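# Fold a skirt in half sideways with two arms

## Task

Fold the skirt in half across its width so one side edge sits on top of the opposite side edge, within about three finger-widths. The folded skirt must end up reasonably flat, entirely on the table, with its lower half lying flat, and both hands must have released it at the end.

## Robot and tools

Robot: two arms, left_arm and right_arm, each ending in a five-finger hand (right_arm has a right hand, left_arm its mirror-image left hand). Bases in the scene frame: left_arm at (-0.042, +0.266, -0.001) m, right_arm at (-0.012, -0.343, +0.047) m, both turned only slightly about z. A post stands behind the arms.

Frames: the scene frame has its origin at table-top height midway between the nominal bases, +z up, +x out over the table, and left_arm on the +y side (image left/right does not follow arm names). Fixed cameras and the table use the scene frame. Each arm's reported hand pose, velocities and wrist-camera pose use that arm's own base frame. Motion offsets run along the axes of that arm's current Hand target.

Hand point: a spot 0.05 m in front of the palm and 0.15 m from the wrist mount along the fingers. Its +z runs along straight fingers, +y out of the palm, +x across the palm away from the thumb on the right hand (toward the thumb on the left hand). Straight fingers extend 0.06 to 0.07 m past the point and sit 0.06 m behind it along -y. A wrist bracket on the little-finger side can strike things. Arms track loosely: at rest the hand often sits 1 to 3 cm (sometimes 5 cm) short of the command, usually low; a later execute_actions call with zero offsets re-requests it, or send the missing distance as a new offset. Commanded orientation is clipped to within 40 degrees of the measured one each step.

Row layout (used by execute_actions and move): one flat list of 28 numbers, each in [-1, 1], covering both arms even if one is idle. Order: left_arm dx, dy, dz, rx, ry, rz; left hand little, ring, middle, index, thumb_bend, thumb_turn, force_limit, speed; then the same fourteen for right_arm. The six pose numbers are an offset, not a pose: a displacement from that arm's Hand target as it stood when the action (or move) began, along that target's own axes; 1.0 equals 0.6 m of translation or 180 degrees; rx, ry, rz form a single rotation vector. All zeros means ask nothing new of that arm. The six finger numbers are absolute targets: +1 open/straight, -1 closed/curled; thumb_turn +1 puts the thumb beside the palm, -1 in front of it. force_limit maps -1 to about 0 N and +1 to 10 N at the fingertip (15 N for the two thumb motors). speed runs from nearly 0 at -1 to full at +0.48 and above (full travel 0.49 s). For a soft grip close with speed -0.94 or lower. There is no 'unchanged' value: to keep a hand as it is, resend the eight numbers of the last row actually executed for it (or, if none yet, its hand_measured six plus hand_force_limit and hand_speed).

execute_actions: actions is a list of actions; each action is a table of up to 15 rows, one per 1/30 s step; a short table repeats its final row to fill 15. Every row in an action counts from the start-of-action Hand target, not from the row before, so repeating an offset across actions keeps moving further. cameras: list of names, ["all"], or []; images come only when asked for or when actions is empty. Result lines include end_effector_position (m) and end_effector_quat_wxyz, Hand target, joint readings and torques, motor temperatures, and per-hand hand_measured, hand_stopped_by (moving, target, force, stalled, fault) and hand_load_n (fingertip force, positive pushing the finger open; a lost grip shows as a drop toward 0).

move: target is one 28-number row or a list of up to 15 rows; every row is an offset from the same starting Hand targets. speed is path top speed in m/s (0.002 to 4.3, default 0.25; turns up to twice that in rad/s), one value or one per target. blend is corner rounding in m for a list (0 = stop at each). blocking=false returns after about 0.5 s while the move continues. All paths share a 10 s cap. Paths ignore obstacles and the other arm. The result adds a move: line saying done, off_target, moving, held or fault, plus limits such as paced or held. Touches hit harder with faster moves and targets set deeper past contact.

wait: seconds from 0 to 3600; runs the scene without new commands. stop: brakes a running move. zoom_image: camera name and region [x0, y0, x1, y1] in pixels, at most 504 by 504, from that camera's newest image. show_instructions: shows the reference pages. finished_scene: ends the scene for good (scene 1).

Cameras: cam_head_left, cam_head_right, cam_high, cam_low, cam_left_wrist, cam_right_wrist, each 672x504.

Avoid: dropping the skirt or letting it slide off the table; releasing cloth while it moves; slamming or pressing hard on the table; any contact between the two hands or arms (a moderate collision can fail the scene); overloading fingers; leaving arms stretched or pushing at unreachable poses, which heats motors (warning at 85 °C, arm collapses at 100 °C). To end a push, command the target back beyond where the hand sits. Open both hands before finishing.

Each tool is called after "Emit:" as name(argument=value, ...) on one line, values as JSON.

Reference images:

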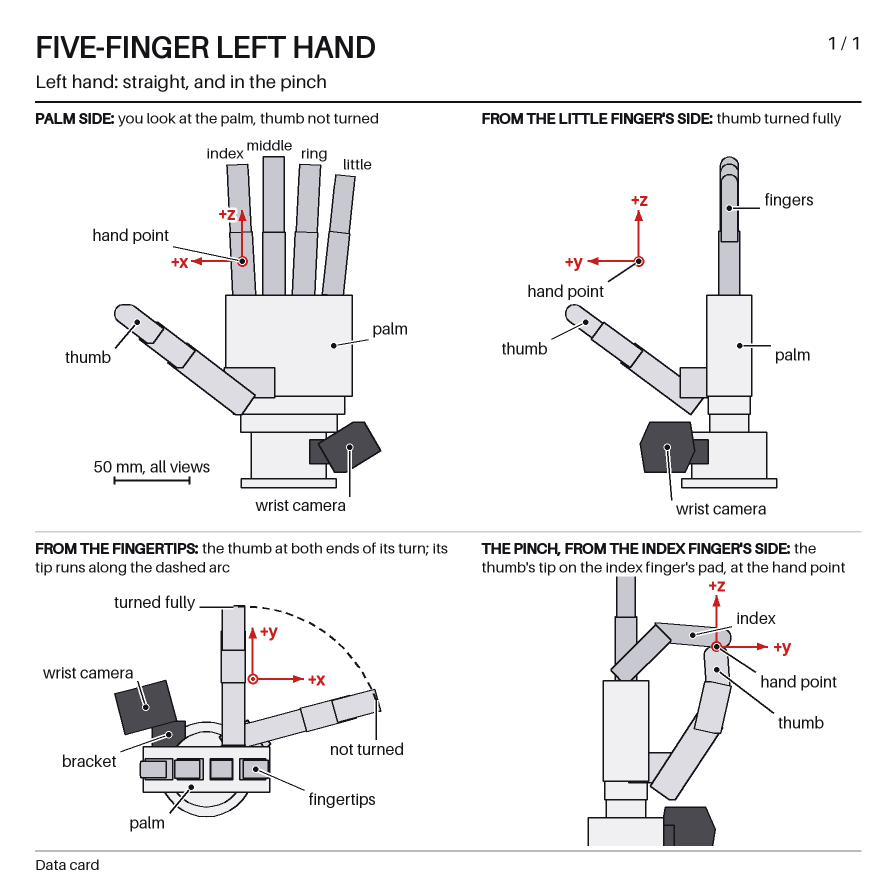

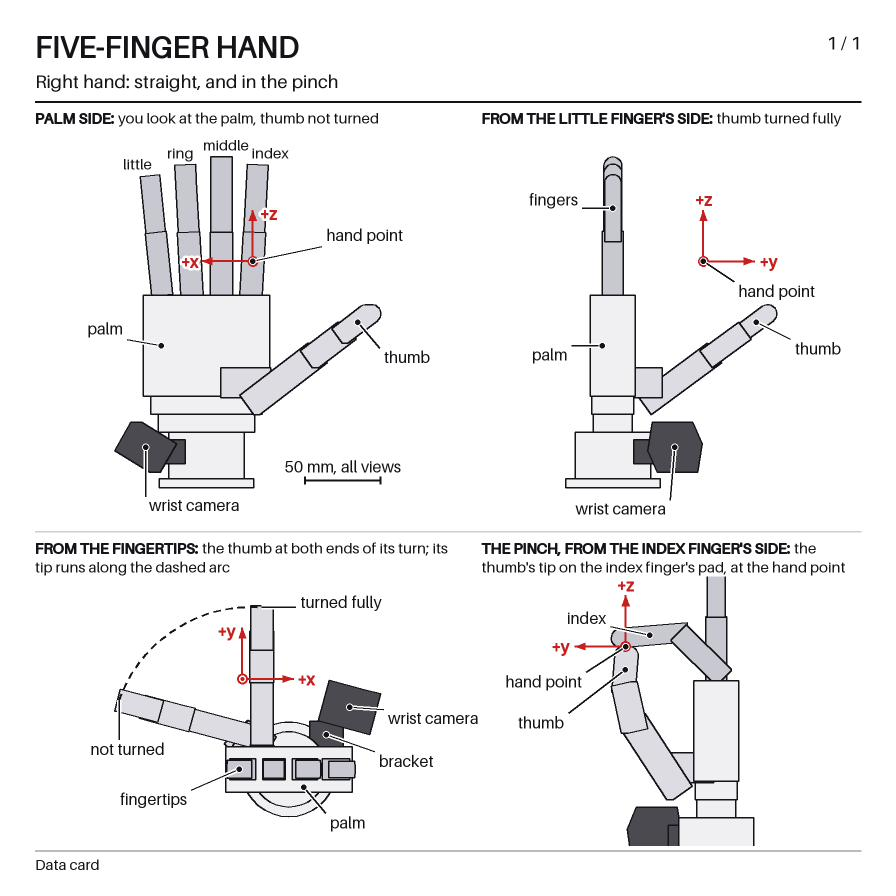

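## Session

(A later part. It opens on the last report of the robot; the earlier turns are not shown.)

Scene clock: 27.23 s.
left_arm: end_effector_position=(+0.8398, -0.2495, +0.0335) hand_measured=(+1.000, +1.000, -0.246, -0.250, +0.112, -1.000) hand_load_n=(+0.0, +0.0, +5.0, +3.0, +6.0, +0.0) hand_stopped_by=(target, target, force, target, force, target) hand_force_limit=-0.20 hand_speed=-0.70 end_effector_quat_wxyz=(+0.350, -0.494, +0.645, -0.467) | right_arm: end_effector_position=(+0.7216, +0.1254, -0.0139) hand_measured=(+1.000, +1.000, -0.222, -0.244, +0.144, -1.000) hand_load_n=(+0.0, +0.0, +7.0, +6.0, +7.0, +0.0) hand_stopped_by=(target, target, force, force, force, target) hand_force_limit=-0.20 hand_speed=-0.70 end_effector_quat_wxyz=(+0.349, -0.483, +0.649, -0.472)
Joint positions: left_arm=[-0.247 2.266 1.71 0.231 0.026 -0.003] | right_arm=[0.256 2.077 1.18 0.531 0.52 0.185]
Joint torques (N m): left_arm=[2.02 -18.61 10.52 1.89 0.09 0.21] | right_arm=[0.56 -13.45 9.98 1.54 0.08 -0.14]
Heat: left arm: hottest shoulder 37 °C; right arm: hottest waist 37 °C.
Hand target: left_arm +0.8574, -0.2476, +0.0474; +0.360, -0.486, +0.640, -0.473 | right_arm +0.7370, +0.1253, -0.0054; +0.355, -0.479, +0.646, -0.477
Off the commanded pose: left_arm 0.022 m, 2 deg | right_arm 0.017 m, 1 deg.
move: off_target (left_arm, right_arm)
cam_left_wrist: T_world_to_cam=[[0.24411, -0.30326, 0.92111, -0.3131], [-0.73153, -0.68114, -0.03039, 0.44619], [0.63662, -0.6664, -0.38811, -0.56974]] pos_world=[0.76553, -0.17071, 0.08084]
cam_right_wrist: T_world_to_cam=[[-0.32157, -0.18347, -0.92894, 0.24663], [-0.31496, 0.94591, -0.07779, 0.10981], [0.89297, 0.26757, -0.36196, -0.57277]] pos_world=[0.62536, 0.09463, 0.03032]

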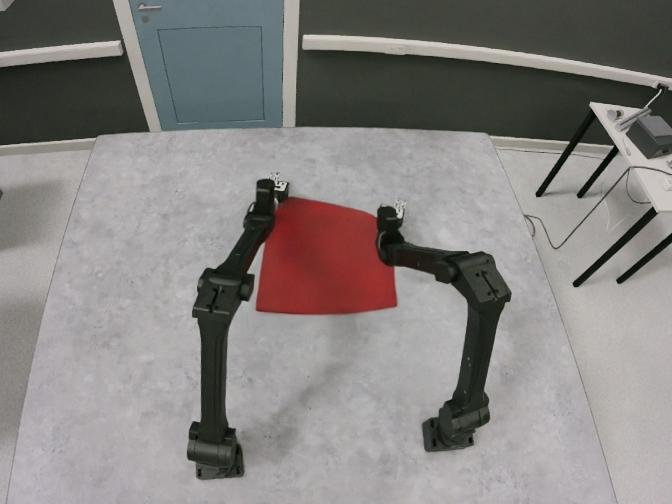

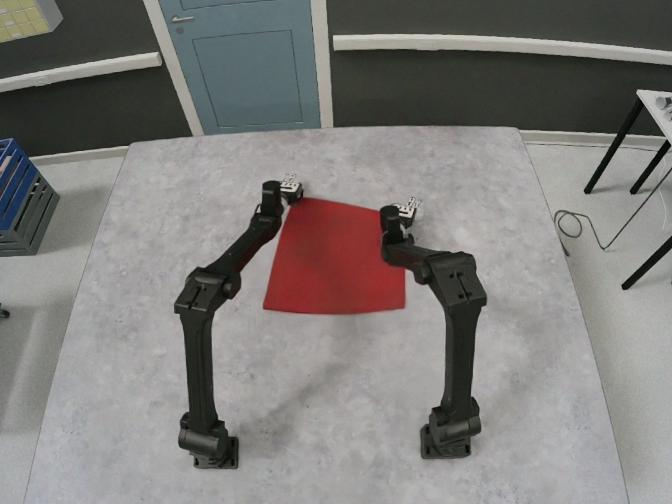

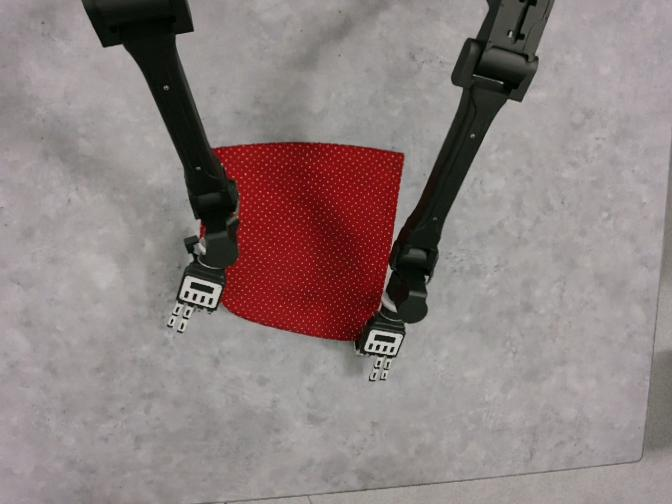

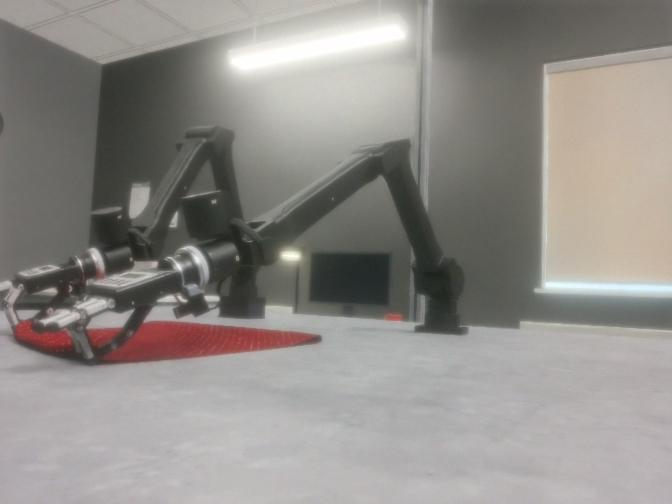

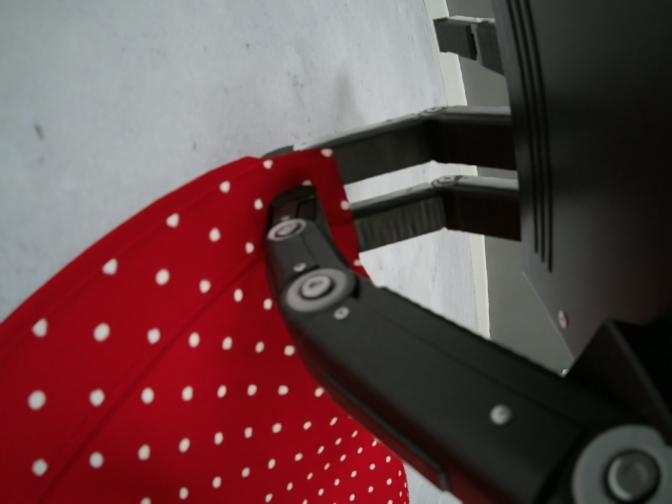

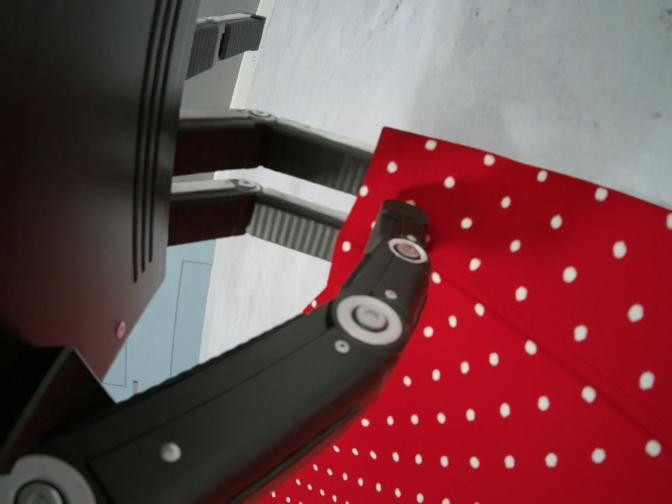

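Emit:
move(target=[[0.0130,-0.1043,-0.1122, 0.0067,-0.0043,-0.0013, 1, 1, -0.25, -0.25, -0.2, -1, -0.2, -0.7, 0.0145,-0.0852,-0.0907, 0.0067,-0.0106,-0.0033, 1, 1, -0.25, -0.25, -0.2, -1, -0.2, -0.7],[0.0202,-0.1725,-0.2707, 0.02,-0.0128,-0.0039, 1, 1, -0.25, -0.25, -0.2, -1, -0.2, -0.7, 0.0353,-0.1385,-0.2132, 0.02,-0.0319,-0.0098, 1, 1, -0.25, -0.25, -0.2, -1, -0.2, -0.7],[0.0302,-0.1577,-0.4553, 0.0333,-0.0213,-0.0066, 1, 1, -0.25, -0.25, -0.2, -1, -0.2, -0.7, 0.0637,-0.1283,-0.3550, 0.0333,-0.0531,-0.0163, 1, 1, -0.25, -0.25, -0.2, -1, -0.2, -0.7],[0.0400,-0.0663,-0.6163, 0.0467,-0.0298,-0.0092, 1, 1, -0.25, -0.25, -0.2, -1, -0.2, -0.7, 0.0920,-0.0575,-0.4782, 0.0467,-0.0743,-0.0228, 1, 1, -0.25, -0.25, -0.2, -1, -0.2, -0.7],[0.0472,0.0788,-0.7095, 0.06,-0.0383,-0.0118, 1, 1, -0.25, -0.25, -0.2, -1, -0.2, -0.7, 0.1127,0.0555,-0.5497, 0.06,-0.0956,-0.0293, 1, 1, -0.25, -0.25, -0.2, -1, -0.2, -0.7]], cameras=["all"], speed=0.13, blend=0.03)

Scene clock: 33.30 s.
left_arm: end_effector_position=(+0.4459, -0.1569, +0.1190) hand_measured=(+1.000, +1.000, -0.246, -0.250, +0.112, -1.000) hand_load_n=(-0.5, +0.0, +5.0, +3.0, +6.5, +0.0) hand_stopped_by=(target, target, force, target, force, target) hand_force_limit=-0.20 hand_speed=-0.70 end_effector_quat_wxyz=(+0.434, -0.492, +0.571, -0.493) | right_arm: end_effector_position=(+0.4074, +0.1526, +0.0586) hand_measured=(+1.000, +1.000, -0.222, -0.244, +0.144, -1.000) hand_load_n=(+0.0, +0.0, +6.5, +6.0, +7.0, +0.0) hand_stopped_by=(target, target, force, force, force, target) hand_force_limit=-0.20 hand_speed=-0.70 end_effector_quat_wxyz=(-0.467, +0.537, -0.521, +0.472)
Joint positions: left_arm=[-0.362 1.262 0.375 0.747 -0.222 -0.02] | right_arm=[0.501 1.482 0.241 1.105 0.488 0.043]
Joint torques (N m): left_arm=[0.56 -5.71 4.88 3.23 -0.12 -0.06] | right_arm=[1.55 -3.96 4.01 2.54 0.24 -0.14]
Heat: left arm: hottest shoulder 37 °C; right arm: hottest waist 37 °C.
Hand target: left_arm +0.4443, -0.1624, +0.1271; +0.433, -0.490, +0.561, -0.508 | right_arm +0.4061, +0.1545, +0.0590; -0.468, +0.539, -0.515, +0.474
Off the commanded pose: left_arm 0.010 m, 2 deg | right_arm 0.002 m, 1 deg.
move: done
cam_left_wrist: T_world_to_cam=[[0.10311, -0.26359, 0.95911, -0.20294], [-0.61911, -0.77171, -0.14552, 0.1731], [0.77851, -0.57878, -0.24276, -0.29084]] pos_world=[0.35451, -0.08824, 0.14923]
cam_right_wrist: T_world_to_cam=[[-0.06558, -0.28666, -0.95579, 0.13091], [-0.55946, 0.8037, -0.20266, 0.11949], [0.82626, 0.52143, -0.21308, -0.29341]] pos_world=[0.31787, 0.09449, 0.08682]

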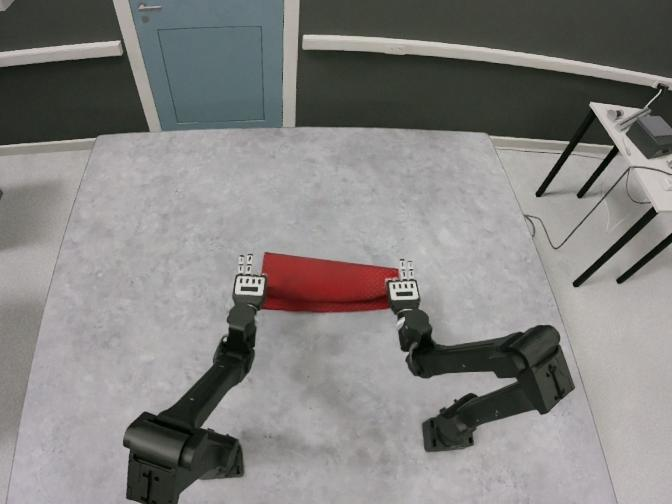

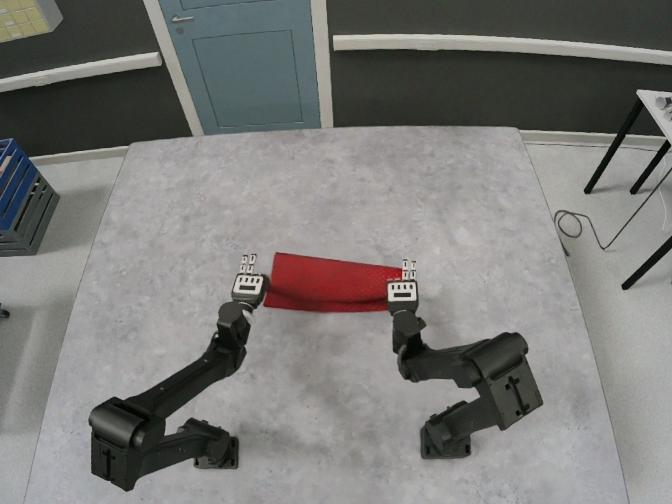

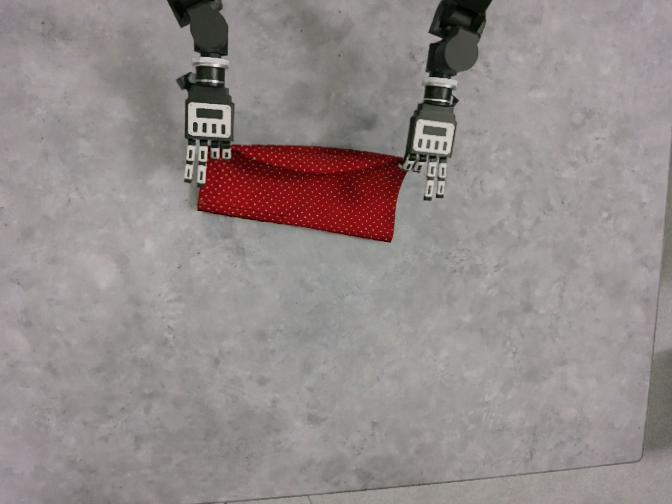

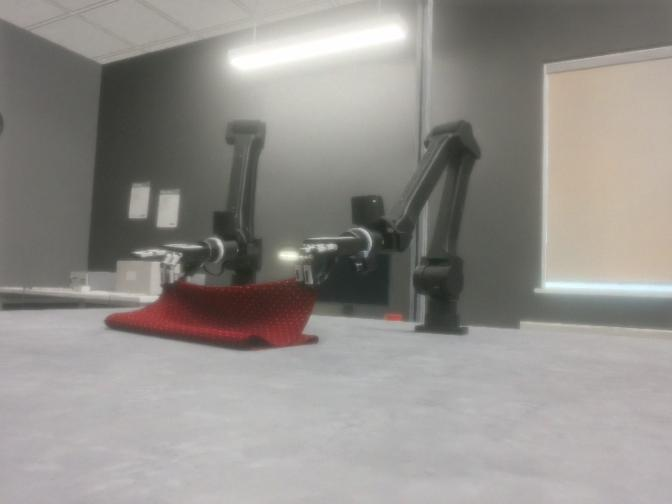

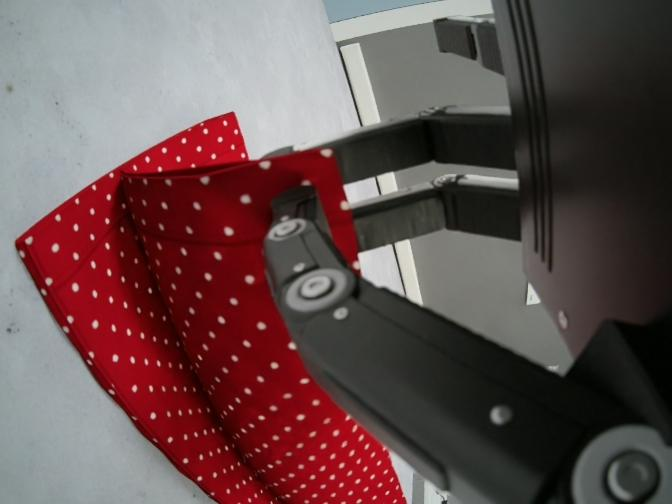

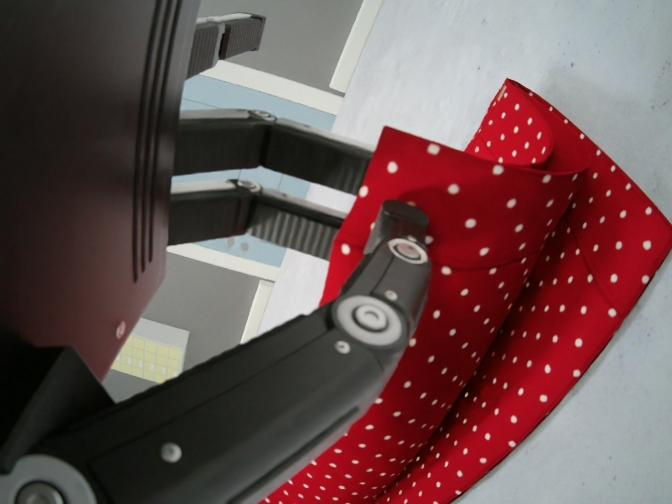

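Emit:
zoom_image(camera="cam_high", region=[180, 100, 440, 260])

Emit:
zoom_image(camera="cam_head_right", region=[220, 220, 440, 340])

Scaled by 1.938.

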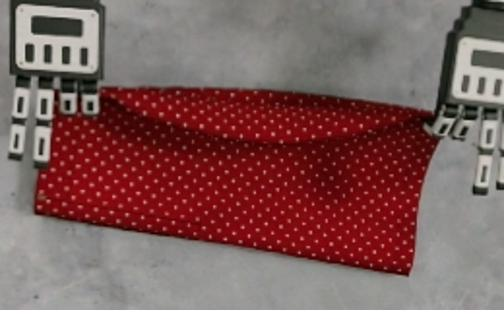

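Scaled by 2.291.

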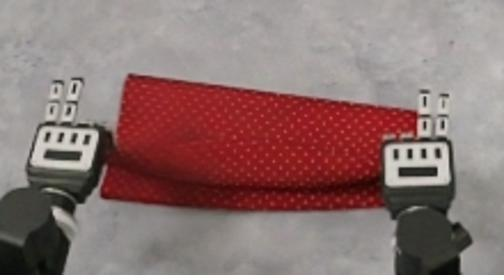

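Emit:
move(target=[[-0.0057, 0.14, -0.037, 0, 0, 0, 1, 1, -0.25, -0.25, -0.2, -1, -0.2, -0.7, 0.003, 0.1067, -0.0383, 0, 0, 0, 1, 1, -0.25, -0.25, -0.2, -1, -0.2, -0.7]], cameras=["all"], speed=0.1)

Emit:
zoom_image(camera="cam_low", region=[80, 230, 400, 370])

Emit:
zoom_image(camera="cam_high", region=[180, 100, 440, 260])

Scene clock: 35.53 s.
left_arm: end_effector_position=(+0.4170, -0.1508, +0.0447) hand_measured=(+1.000, +1.000, -0.246, -0.250, +0.112, -1.000) hand_load_n=(+0.0, +0.0, +4.5, +3.5, +6.0, +0.0) hand_stopped_by=(target, target, force, target, force, target) hand_force_limit=-0.20 hand_speed=-0.70 end_effector_quat_wxyz=(+0.438, -0.490, +0.565, -0.499) | right_arm: end_effector_position=(+0.3788, +0.1490, -0.0031) hand_measured=(+1.000, +1.000, -0.222, -0.244, +0.144, -1.000) hand_load_n=(+0.0, +0.0, +7.0, +6.0, +7.5, +0.0) hand_stopped_by=(target, target, force, force, force, target) hand_force_limit=-0.20 hand_speed=-0.70 end_effector_quat_wxyz=(-0.464, +0.540, -0.519, +0.473)
Joint positions: left_arm=[-0.38 1.581 0.244 1.215 -0.24 -0.024] | right_arm=[0.55 1.878 0.182 1.554 0.536 0.043]
Joint torques (N m): left_arm=[0.5 -5.42 2.13 3.18 -0.11 -0.06] | right_arm=[1.61 -5.42 0.18 2.41 0.26 -0.07]
Heat: left arm: hottest shoulder 37 °C; right arm: hottest waist 37 °C.
Hand target: left_arm +0.4137, -0.1554, +0.0460; +0.433, -0.490, +0.561, -0.508 | right_arm +0.3763, +0.1504, -0.0019; -0.468, +0.539, -0.515, +0.474
Off the commanded pose: left_arm 0.006 m, 1 deg | right_arm 0.003 m, 1 deg.
joint sent to its limit (right arm) — joint 4 (wrist pitch), upper limit. The joint targets still meet the commanded pose.
move: done
cam_left_wrist: T_world_to_cam=[[0.08688, -0.25652, 0.96263, -0.11956], [-0.61571, -0.77346, -0.15054, 0.14765], [0.78317, -0.57962, -0.22514, -0.28565]] pos_world=[0.32501, -0.08204, 0.073]
cam_right_wrist: T_world_to_cam=[[-0.06743, -0.29575, -0.95288, 0.07116], [-0.56061, 0.80127, -0.20902, 0.09456], [0.82533, 0.5201, -0.21983, -0.28056]] pos_world=[0.28936, 0.09119, 0.0259]

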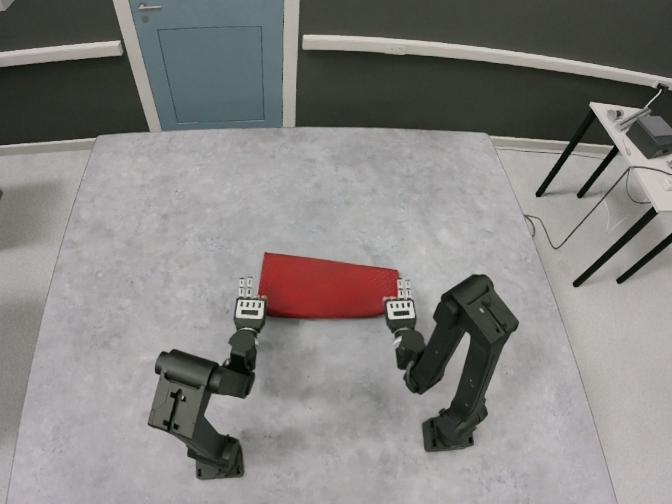

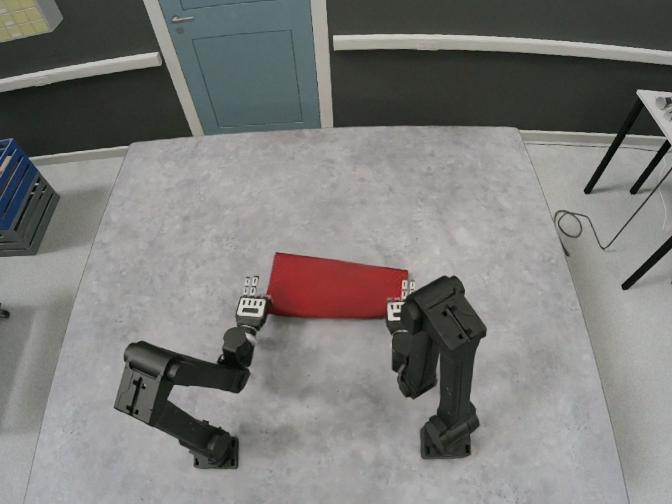

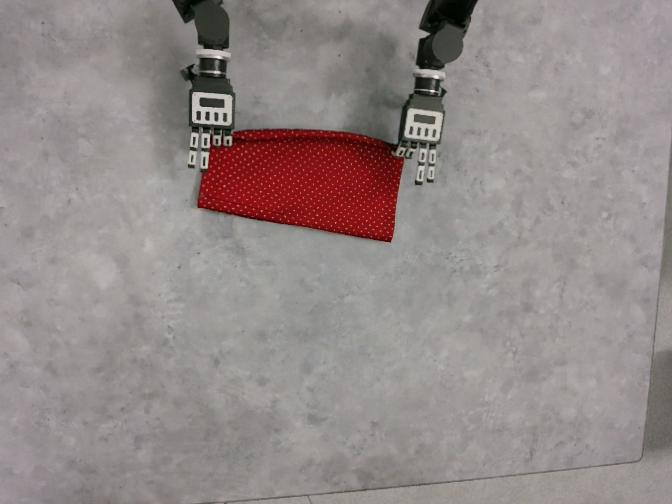

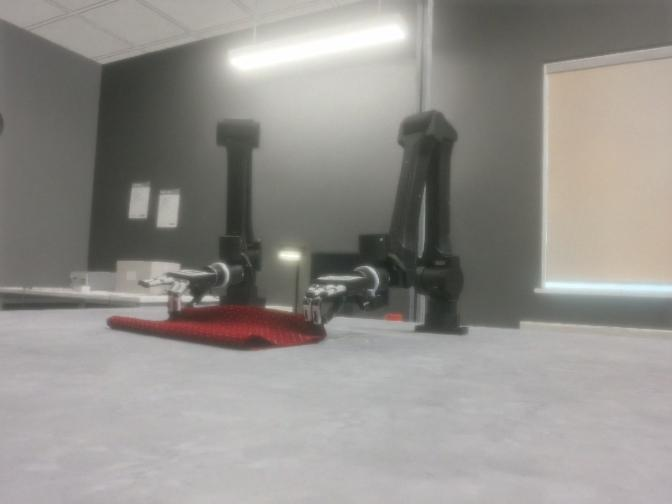

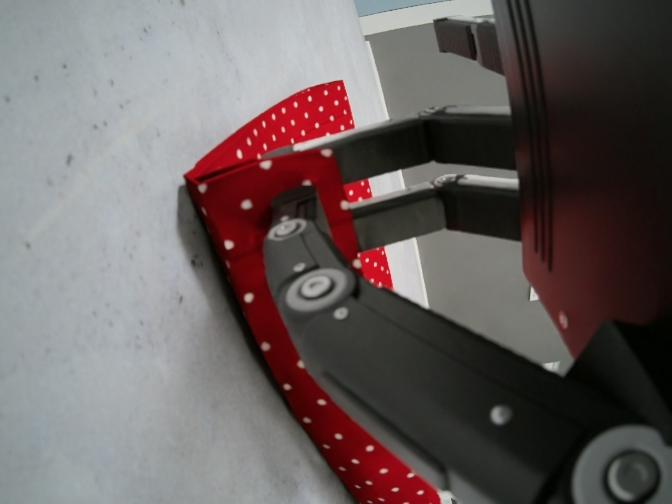

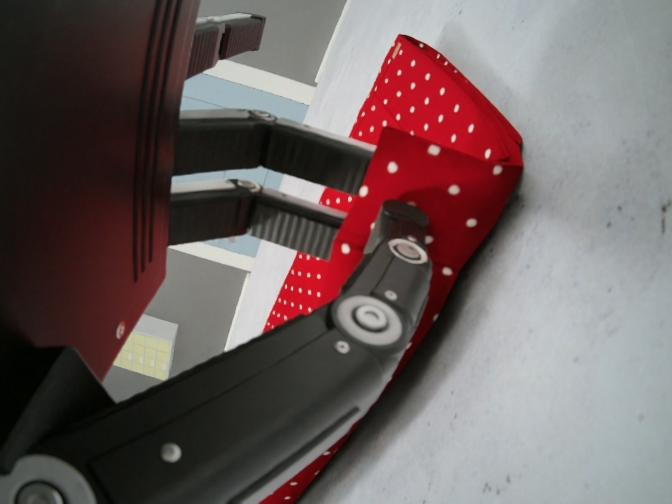

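Scaled by 1.575.

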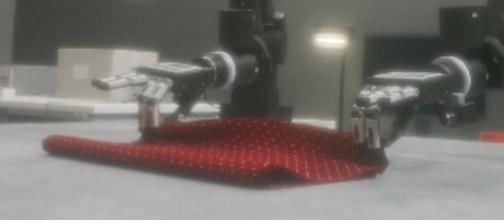

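Scaled by 1.938.

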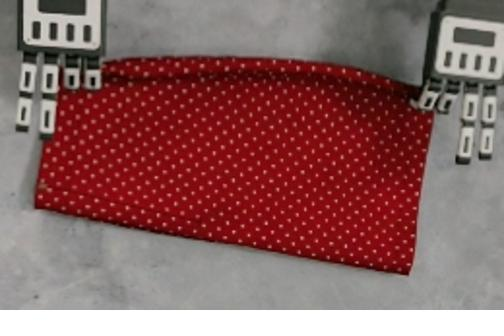

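Emit:
zoom_image(camera="cam_left_wrist", region=[150, 60, 480, 320])

Emit:
zoom_image(camera="cam_right_wrist", region=[200, 20, 560, 320])

Emit:
zoom_image(camera="cam_high", region=[210, 110, 330, 190])

Emit:
zoom_image(camera="cam_high", region=[310, 110, 430, 190])

Scaled by 1.527 from the camera's image (finer frame: 960x720).

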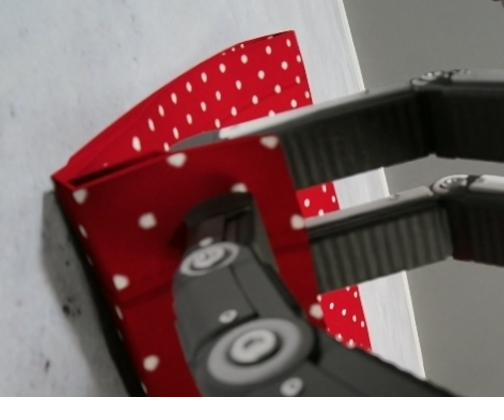

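Scaled by 1.400 from the camera's image (finer frame: 960x720).

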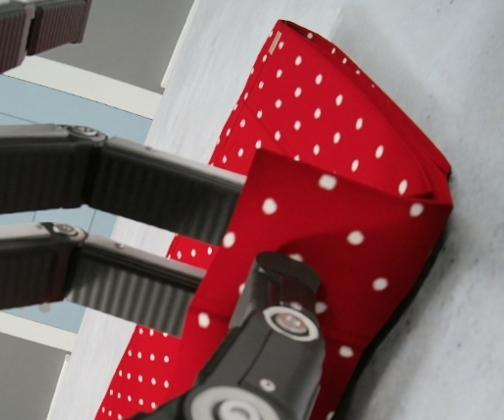

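Scaled by 4.200.

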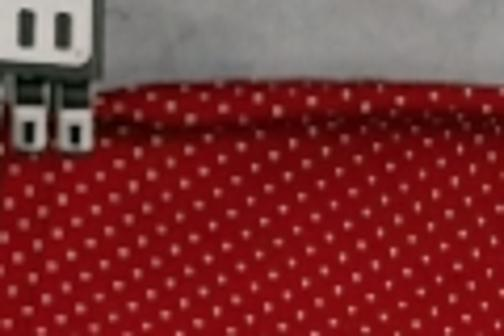

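Scaled by 4.200.

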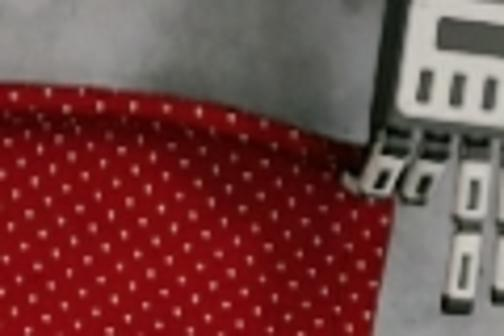

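Emit:
move(target=[[0.0210,-0.3315,0.2718, 0,0,0, 1, 1, -0.25, -0.25, -0.2, -1, -0.2, -0.7, 0.0222,-0.2340,0.2223, 0,0,0, 1, 1, -0.25, -0.25, -0.2, -1, -0.2, -0.7],[0.0337,-0.2702,0.4468, 0,0,0, 1, 1, -0.25, -0.25, -0.2, -1, -0.2, -0.7, 0.0358,-0.2102,0.3563, 0,0,0, 1, 1, -0.25, -0.25, -0.2, -1, -0.2, -0.7],[0.0257,-0.3558,0.3253, 0,0,0, 1, 1, -0.25, -0.25, -0.2, -1, -0.2, -0.7, 0.0283,-0.2722,0.2652, 0,0,0, 1, 1, -0.25, -0.25, -0.2, -1, -0.2, -0.7]], cameras=["all"], speed=0.12, blend=0.02)

Emit:
zoom_image(camera="cam_low", region=[20, 200, 400, 370])

Emit:
zoom_image(camera="cam_high", region=[180, 100, 440, 260])

Scene clock: 43.10 s.
left_arm: end_effector_position=(+0.6298, -0.2020, +0.2382) hand_measured=(+1.000, +1.000, -0.246, -0.250, +0.112, -1.000) hand_load_n=(+0.0, +0.0, +5.0, +3.0, +6.5, +0.0) hand_stopped_by=(target, target, force, target, force, target) hand_force_limit=-0.20 hand_speed=-0.70 end_effector_quat_wxyz=(+0.435, -0.486, +0.561, -0.510) | right_arm: end_effector_position=(+0.5557, +0.1381, +0.1410) hand_measured=(+1.000, +1.000, -0.222, -0.244, +0.144, -1.000) hand_load_n=(+0.0, +0.0, +6.5, +5.5, +7.0, +0.0) hand_stopped_by=(target, target, force, force, force, target) hand_force_limit=-0.20 hand_speed=-0.70 end_effector_quat_wxyz=(-0.468, +0.536, -0.519, +0.474)
Joint positions: left_arm=[-0.307 1.506 0.994 0.409 -0.156 -0.024] | right_arm=[0.282 1.475 0.646 0.712 0.27 0.009]
Joint torques (N m): left_arm=[1.61 -11.16 6.35 2.04 -0.12 0.04] | right_arm=[1.55 -8.29 6.84 1.72 0.2 -0.11]
Heat: left arm: hottest shoulder 37 °C; right arm: hottest waist 37 °C.
Hand target: left_arm +0.6269, -0.1999, +0.2370; +0.433, -0.490, +0.561, -0.508 | right_arm +0.5528, +0.1408, +0.1432; -0.468, +0.538, -0.515, +0.475
Off the commanded pose: left_arm 0.004 m, 1 deg | right_arm 0.004 m, 0 deg.
move: done
cam_left_wrist: T_world_to_cam=[[0.07049, -0.24283, 0.9675, -0.32546], [-0.62267, -0.76846, -0.14751, 0.27284], [0.77931, -0.59203, -0.20537, -0.44333]] pos_world=[0.53832, -0.13183, 0.26408]
cam_right_wrist: T_world_to_cam=[[-0.05892, -0.28801, -0.95581, 0.21179], [-0.55896, 0.80283, -0.20745, 0.2313], [0.8271, 0.52204, -0.20829, -0.39209]] pos_world=[0.46606, 0.07999, 0.16875]

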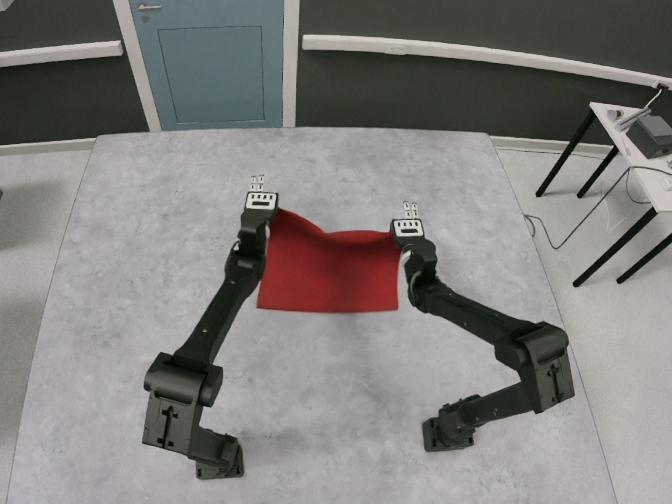

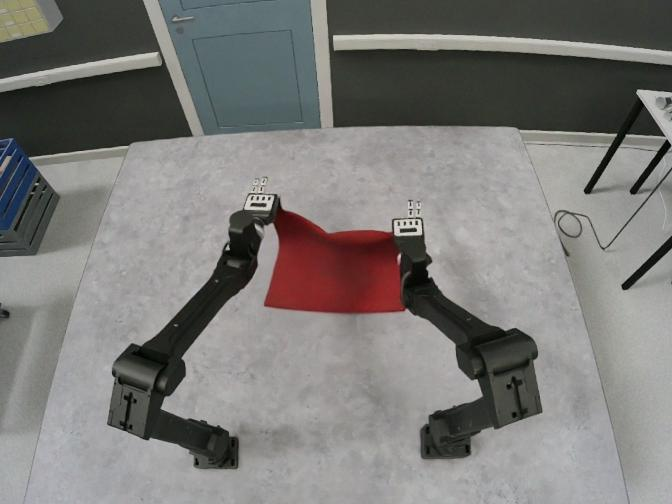

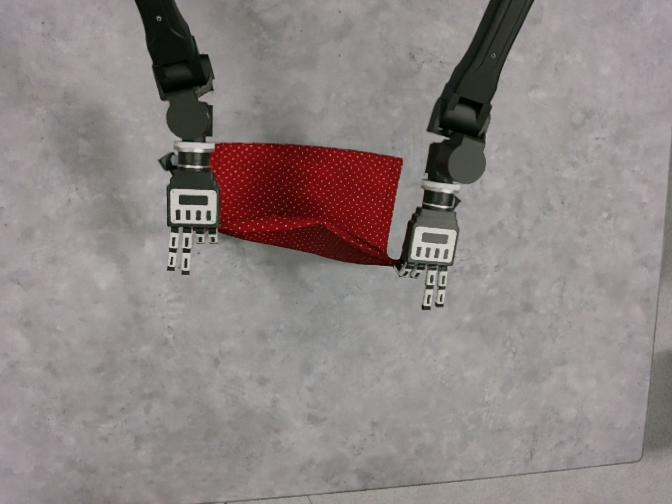

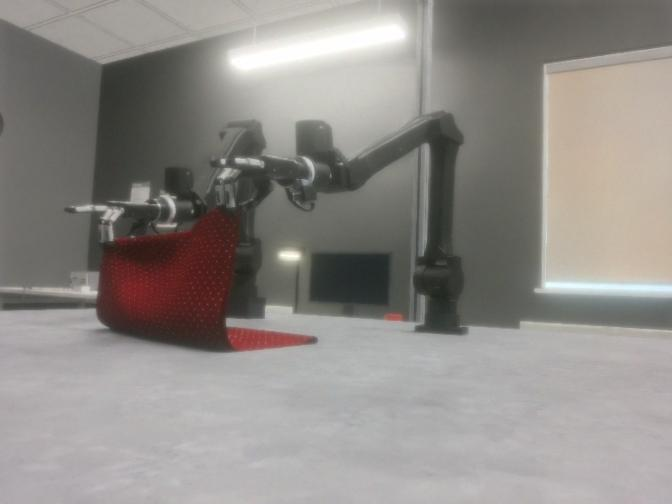

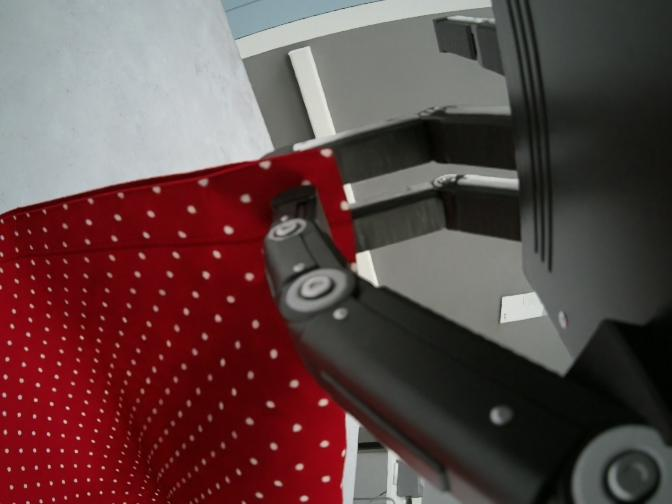

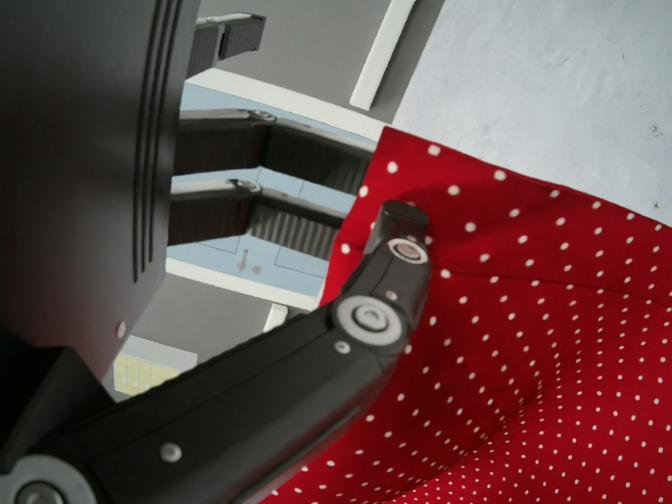

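Scaled by 1.326.

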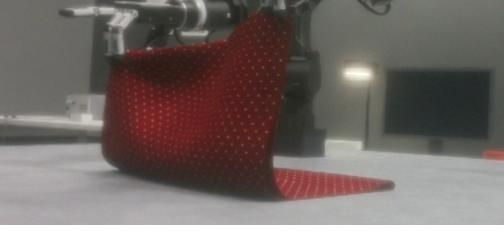

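Scaled by 1.938.

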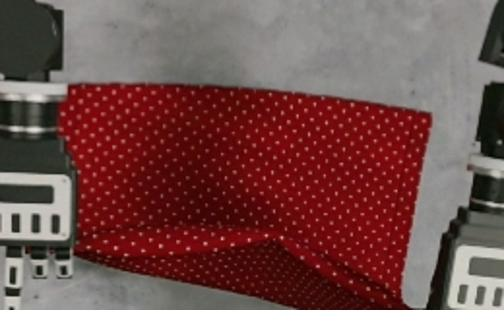

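Emit:
move(target=[[-0.0330,0.3525,-0.2963, 0,0,0, 1, 1, -0.25, -0.25, -0.2, -1, -0.2, -0.7, -0.0323,0.2718,-0.2585, 0,0,0, 1, 1, -0.25, -0.25, -0.2, -1, -0.2, -0.7]], cameras=["all"], speed=0.1)

Emit:
zoom_image(camera="cam_low", region=[20, 200, 400, 370])

Emit:
zoom_image(camera="cam_high", region=[180, 100, 440, 260])

Emit:
zoom_image(camera="cam_left_wrist", region=[150, 60, 480, 320])

Scene clock: 46.97 s.
left_arm: end_effector_position=(+0.4349, -0.1491, +0.0452) hand_measured=(+1.000, +1.000, -0.246, -0.250, +0.112, -1.000) hand_load_n=(+0.0, +0.0, +5.0, +3.0, +6.0, +0.0) hand_stopped_by=(target, target, force, target, force, target) hand_force_limit=-0.20 hand_speed=-0.70 end_effector_quat_wxyz=(+0.436, -0.490, +0.564, -0.500) | right_arm: end_effector_position=(+0.3831, +0.1512, -0.0020) hand_measured=(+1.000, +1.000, -0.222, -0.244, +0.144, -1.000) hand_load_n=(+0.0, +0.0, +7.0, +6.0, +7.0, +0.0) hand_stopped_by=(target, target, force, force, force, target) hand_force_limit=-0.20 hand_speed=-0.70 end_effector_quat_wxyz=(-0.464, +0.541, -0.514, +0.477)
Joint positions: left_arm=[-0.348 1.603 0.286 1.196 -0.209 -0.024] | right_arm=[0.551 1.881 0.194 1.553 0.536 0.029]
Joint torques (N m): left_arm=[0.56 -5.89 2.28 3.19 -0.12 -0.02] | right_arm=[1.55 -5.25 0.27 2.5 0.23 0.04]
Heat: left arm: hottest shoulder 37 °C; right arm: hottest waist 37 °C.
Hand target: left_arm +0.4317, -0.1536, +0.0460; +0.433, -0.490, +0.561, -0.508 | right_arm +0.3803, +0.1530, -0.0021; -0.468, +0.538, -0.515, +0.474
Off the commanded pose: left_arm 0.006 m, 1 deg | right_arm 0.003 m, 1 deg.
joint sent to its limit (right arm) — joint 4 (wrist pitch), upper limit. The joint targets still meet the commanded pose.
move: done
cam_left_wrist: T_world_to_cam=[[0.08712, -0.25265, 0.96363, -0.12069], [-0.6159, -0.77395, -0.14724, 0.15987], [0.783, -0.58067, -0.22303, -0.29877]] pos_world=[0.34291, -0.08024, 0.0732]
cam_right_wrist: T_world_to_cam=[[-0.05917, -0.30467, -0.95062, 0.07124], [-0.56085, 0.79792, -0.22083, 0.09607], [0.8258, 0.52009, -0.21809, -0.28526]] pos_world=[0.29366, 0.09341, 0.02672]

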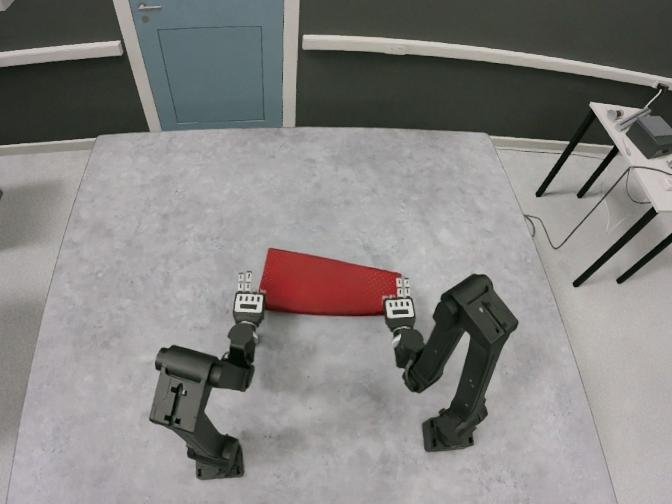

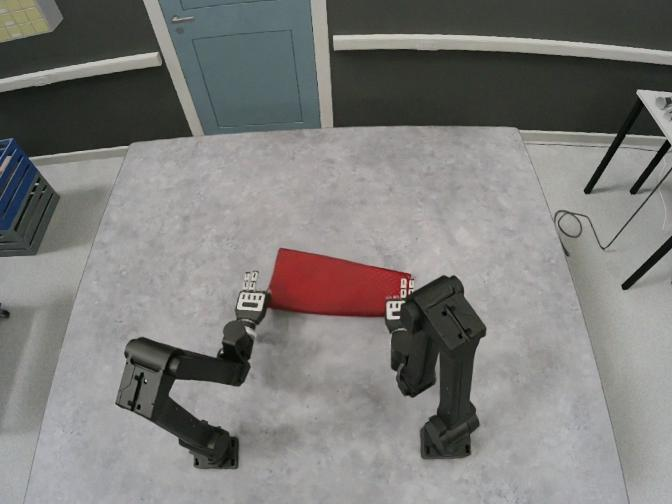

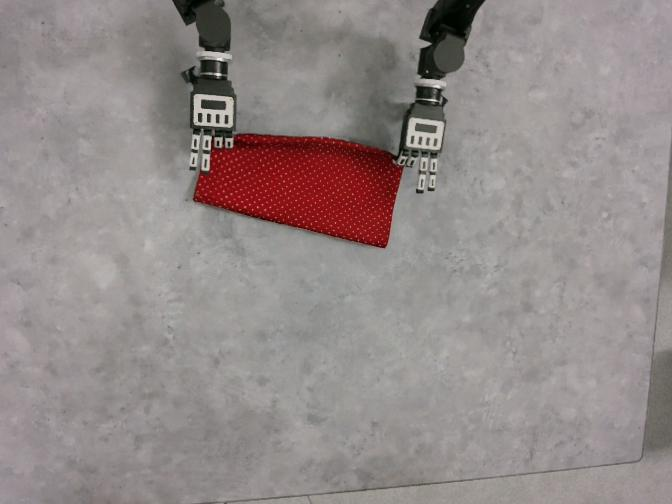

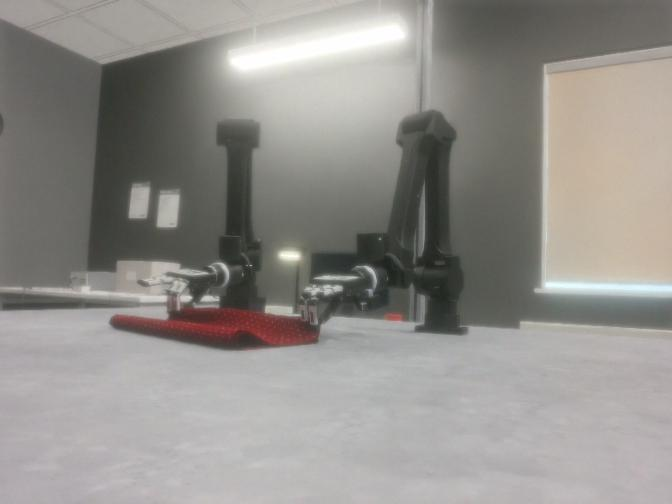

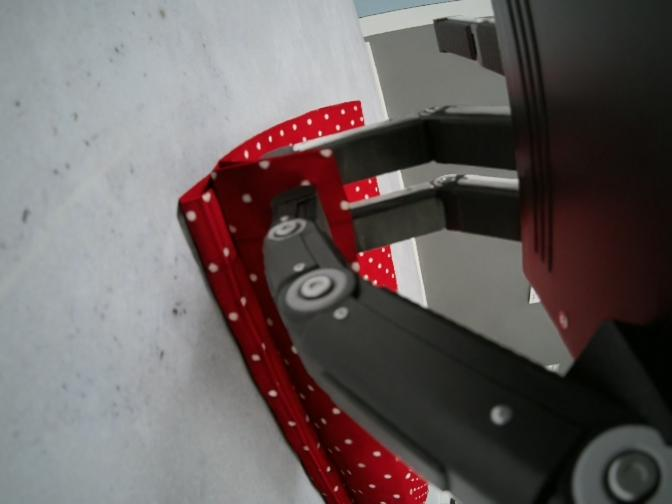

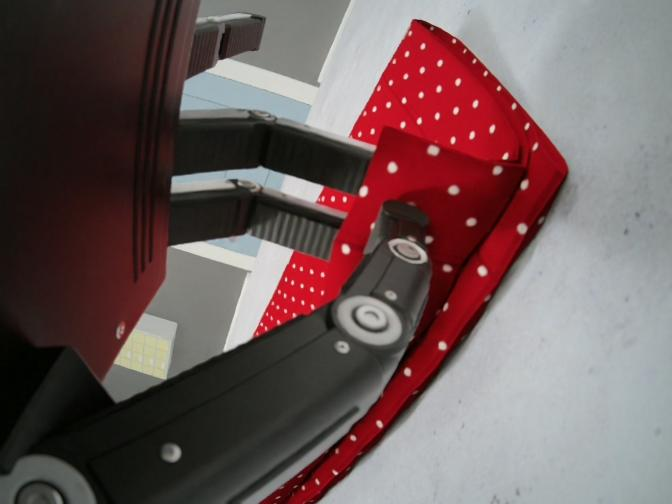

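Scaled by 1.326.

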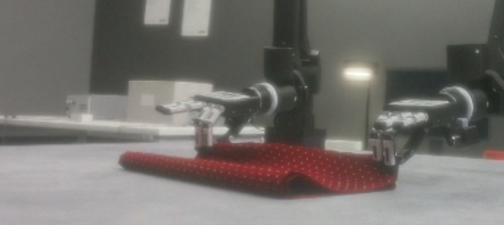

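Scaled by 1.938.

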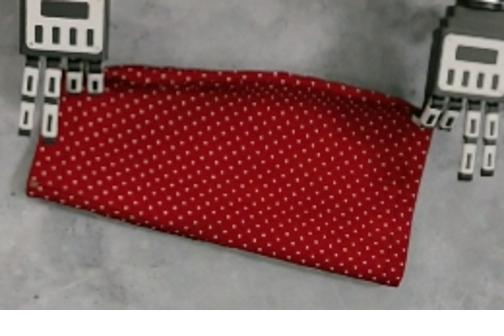

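Scaled by 1.527 from the camera's image (finer frame: 960x720).

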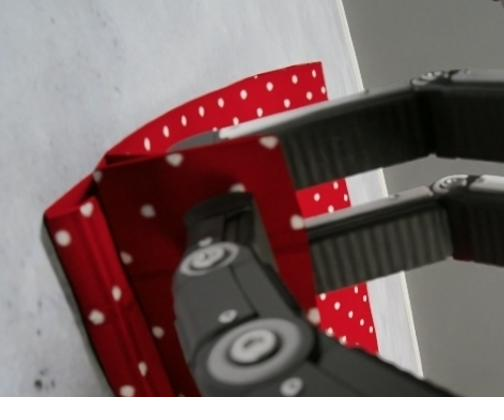

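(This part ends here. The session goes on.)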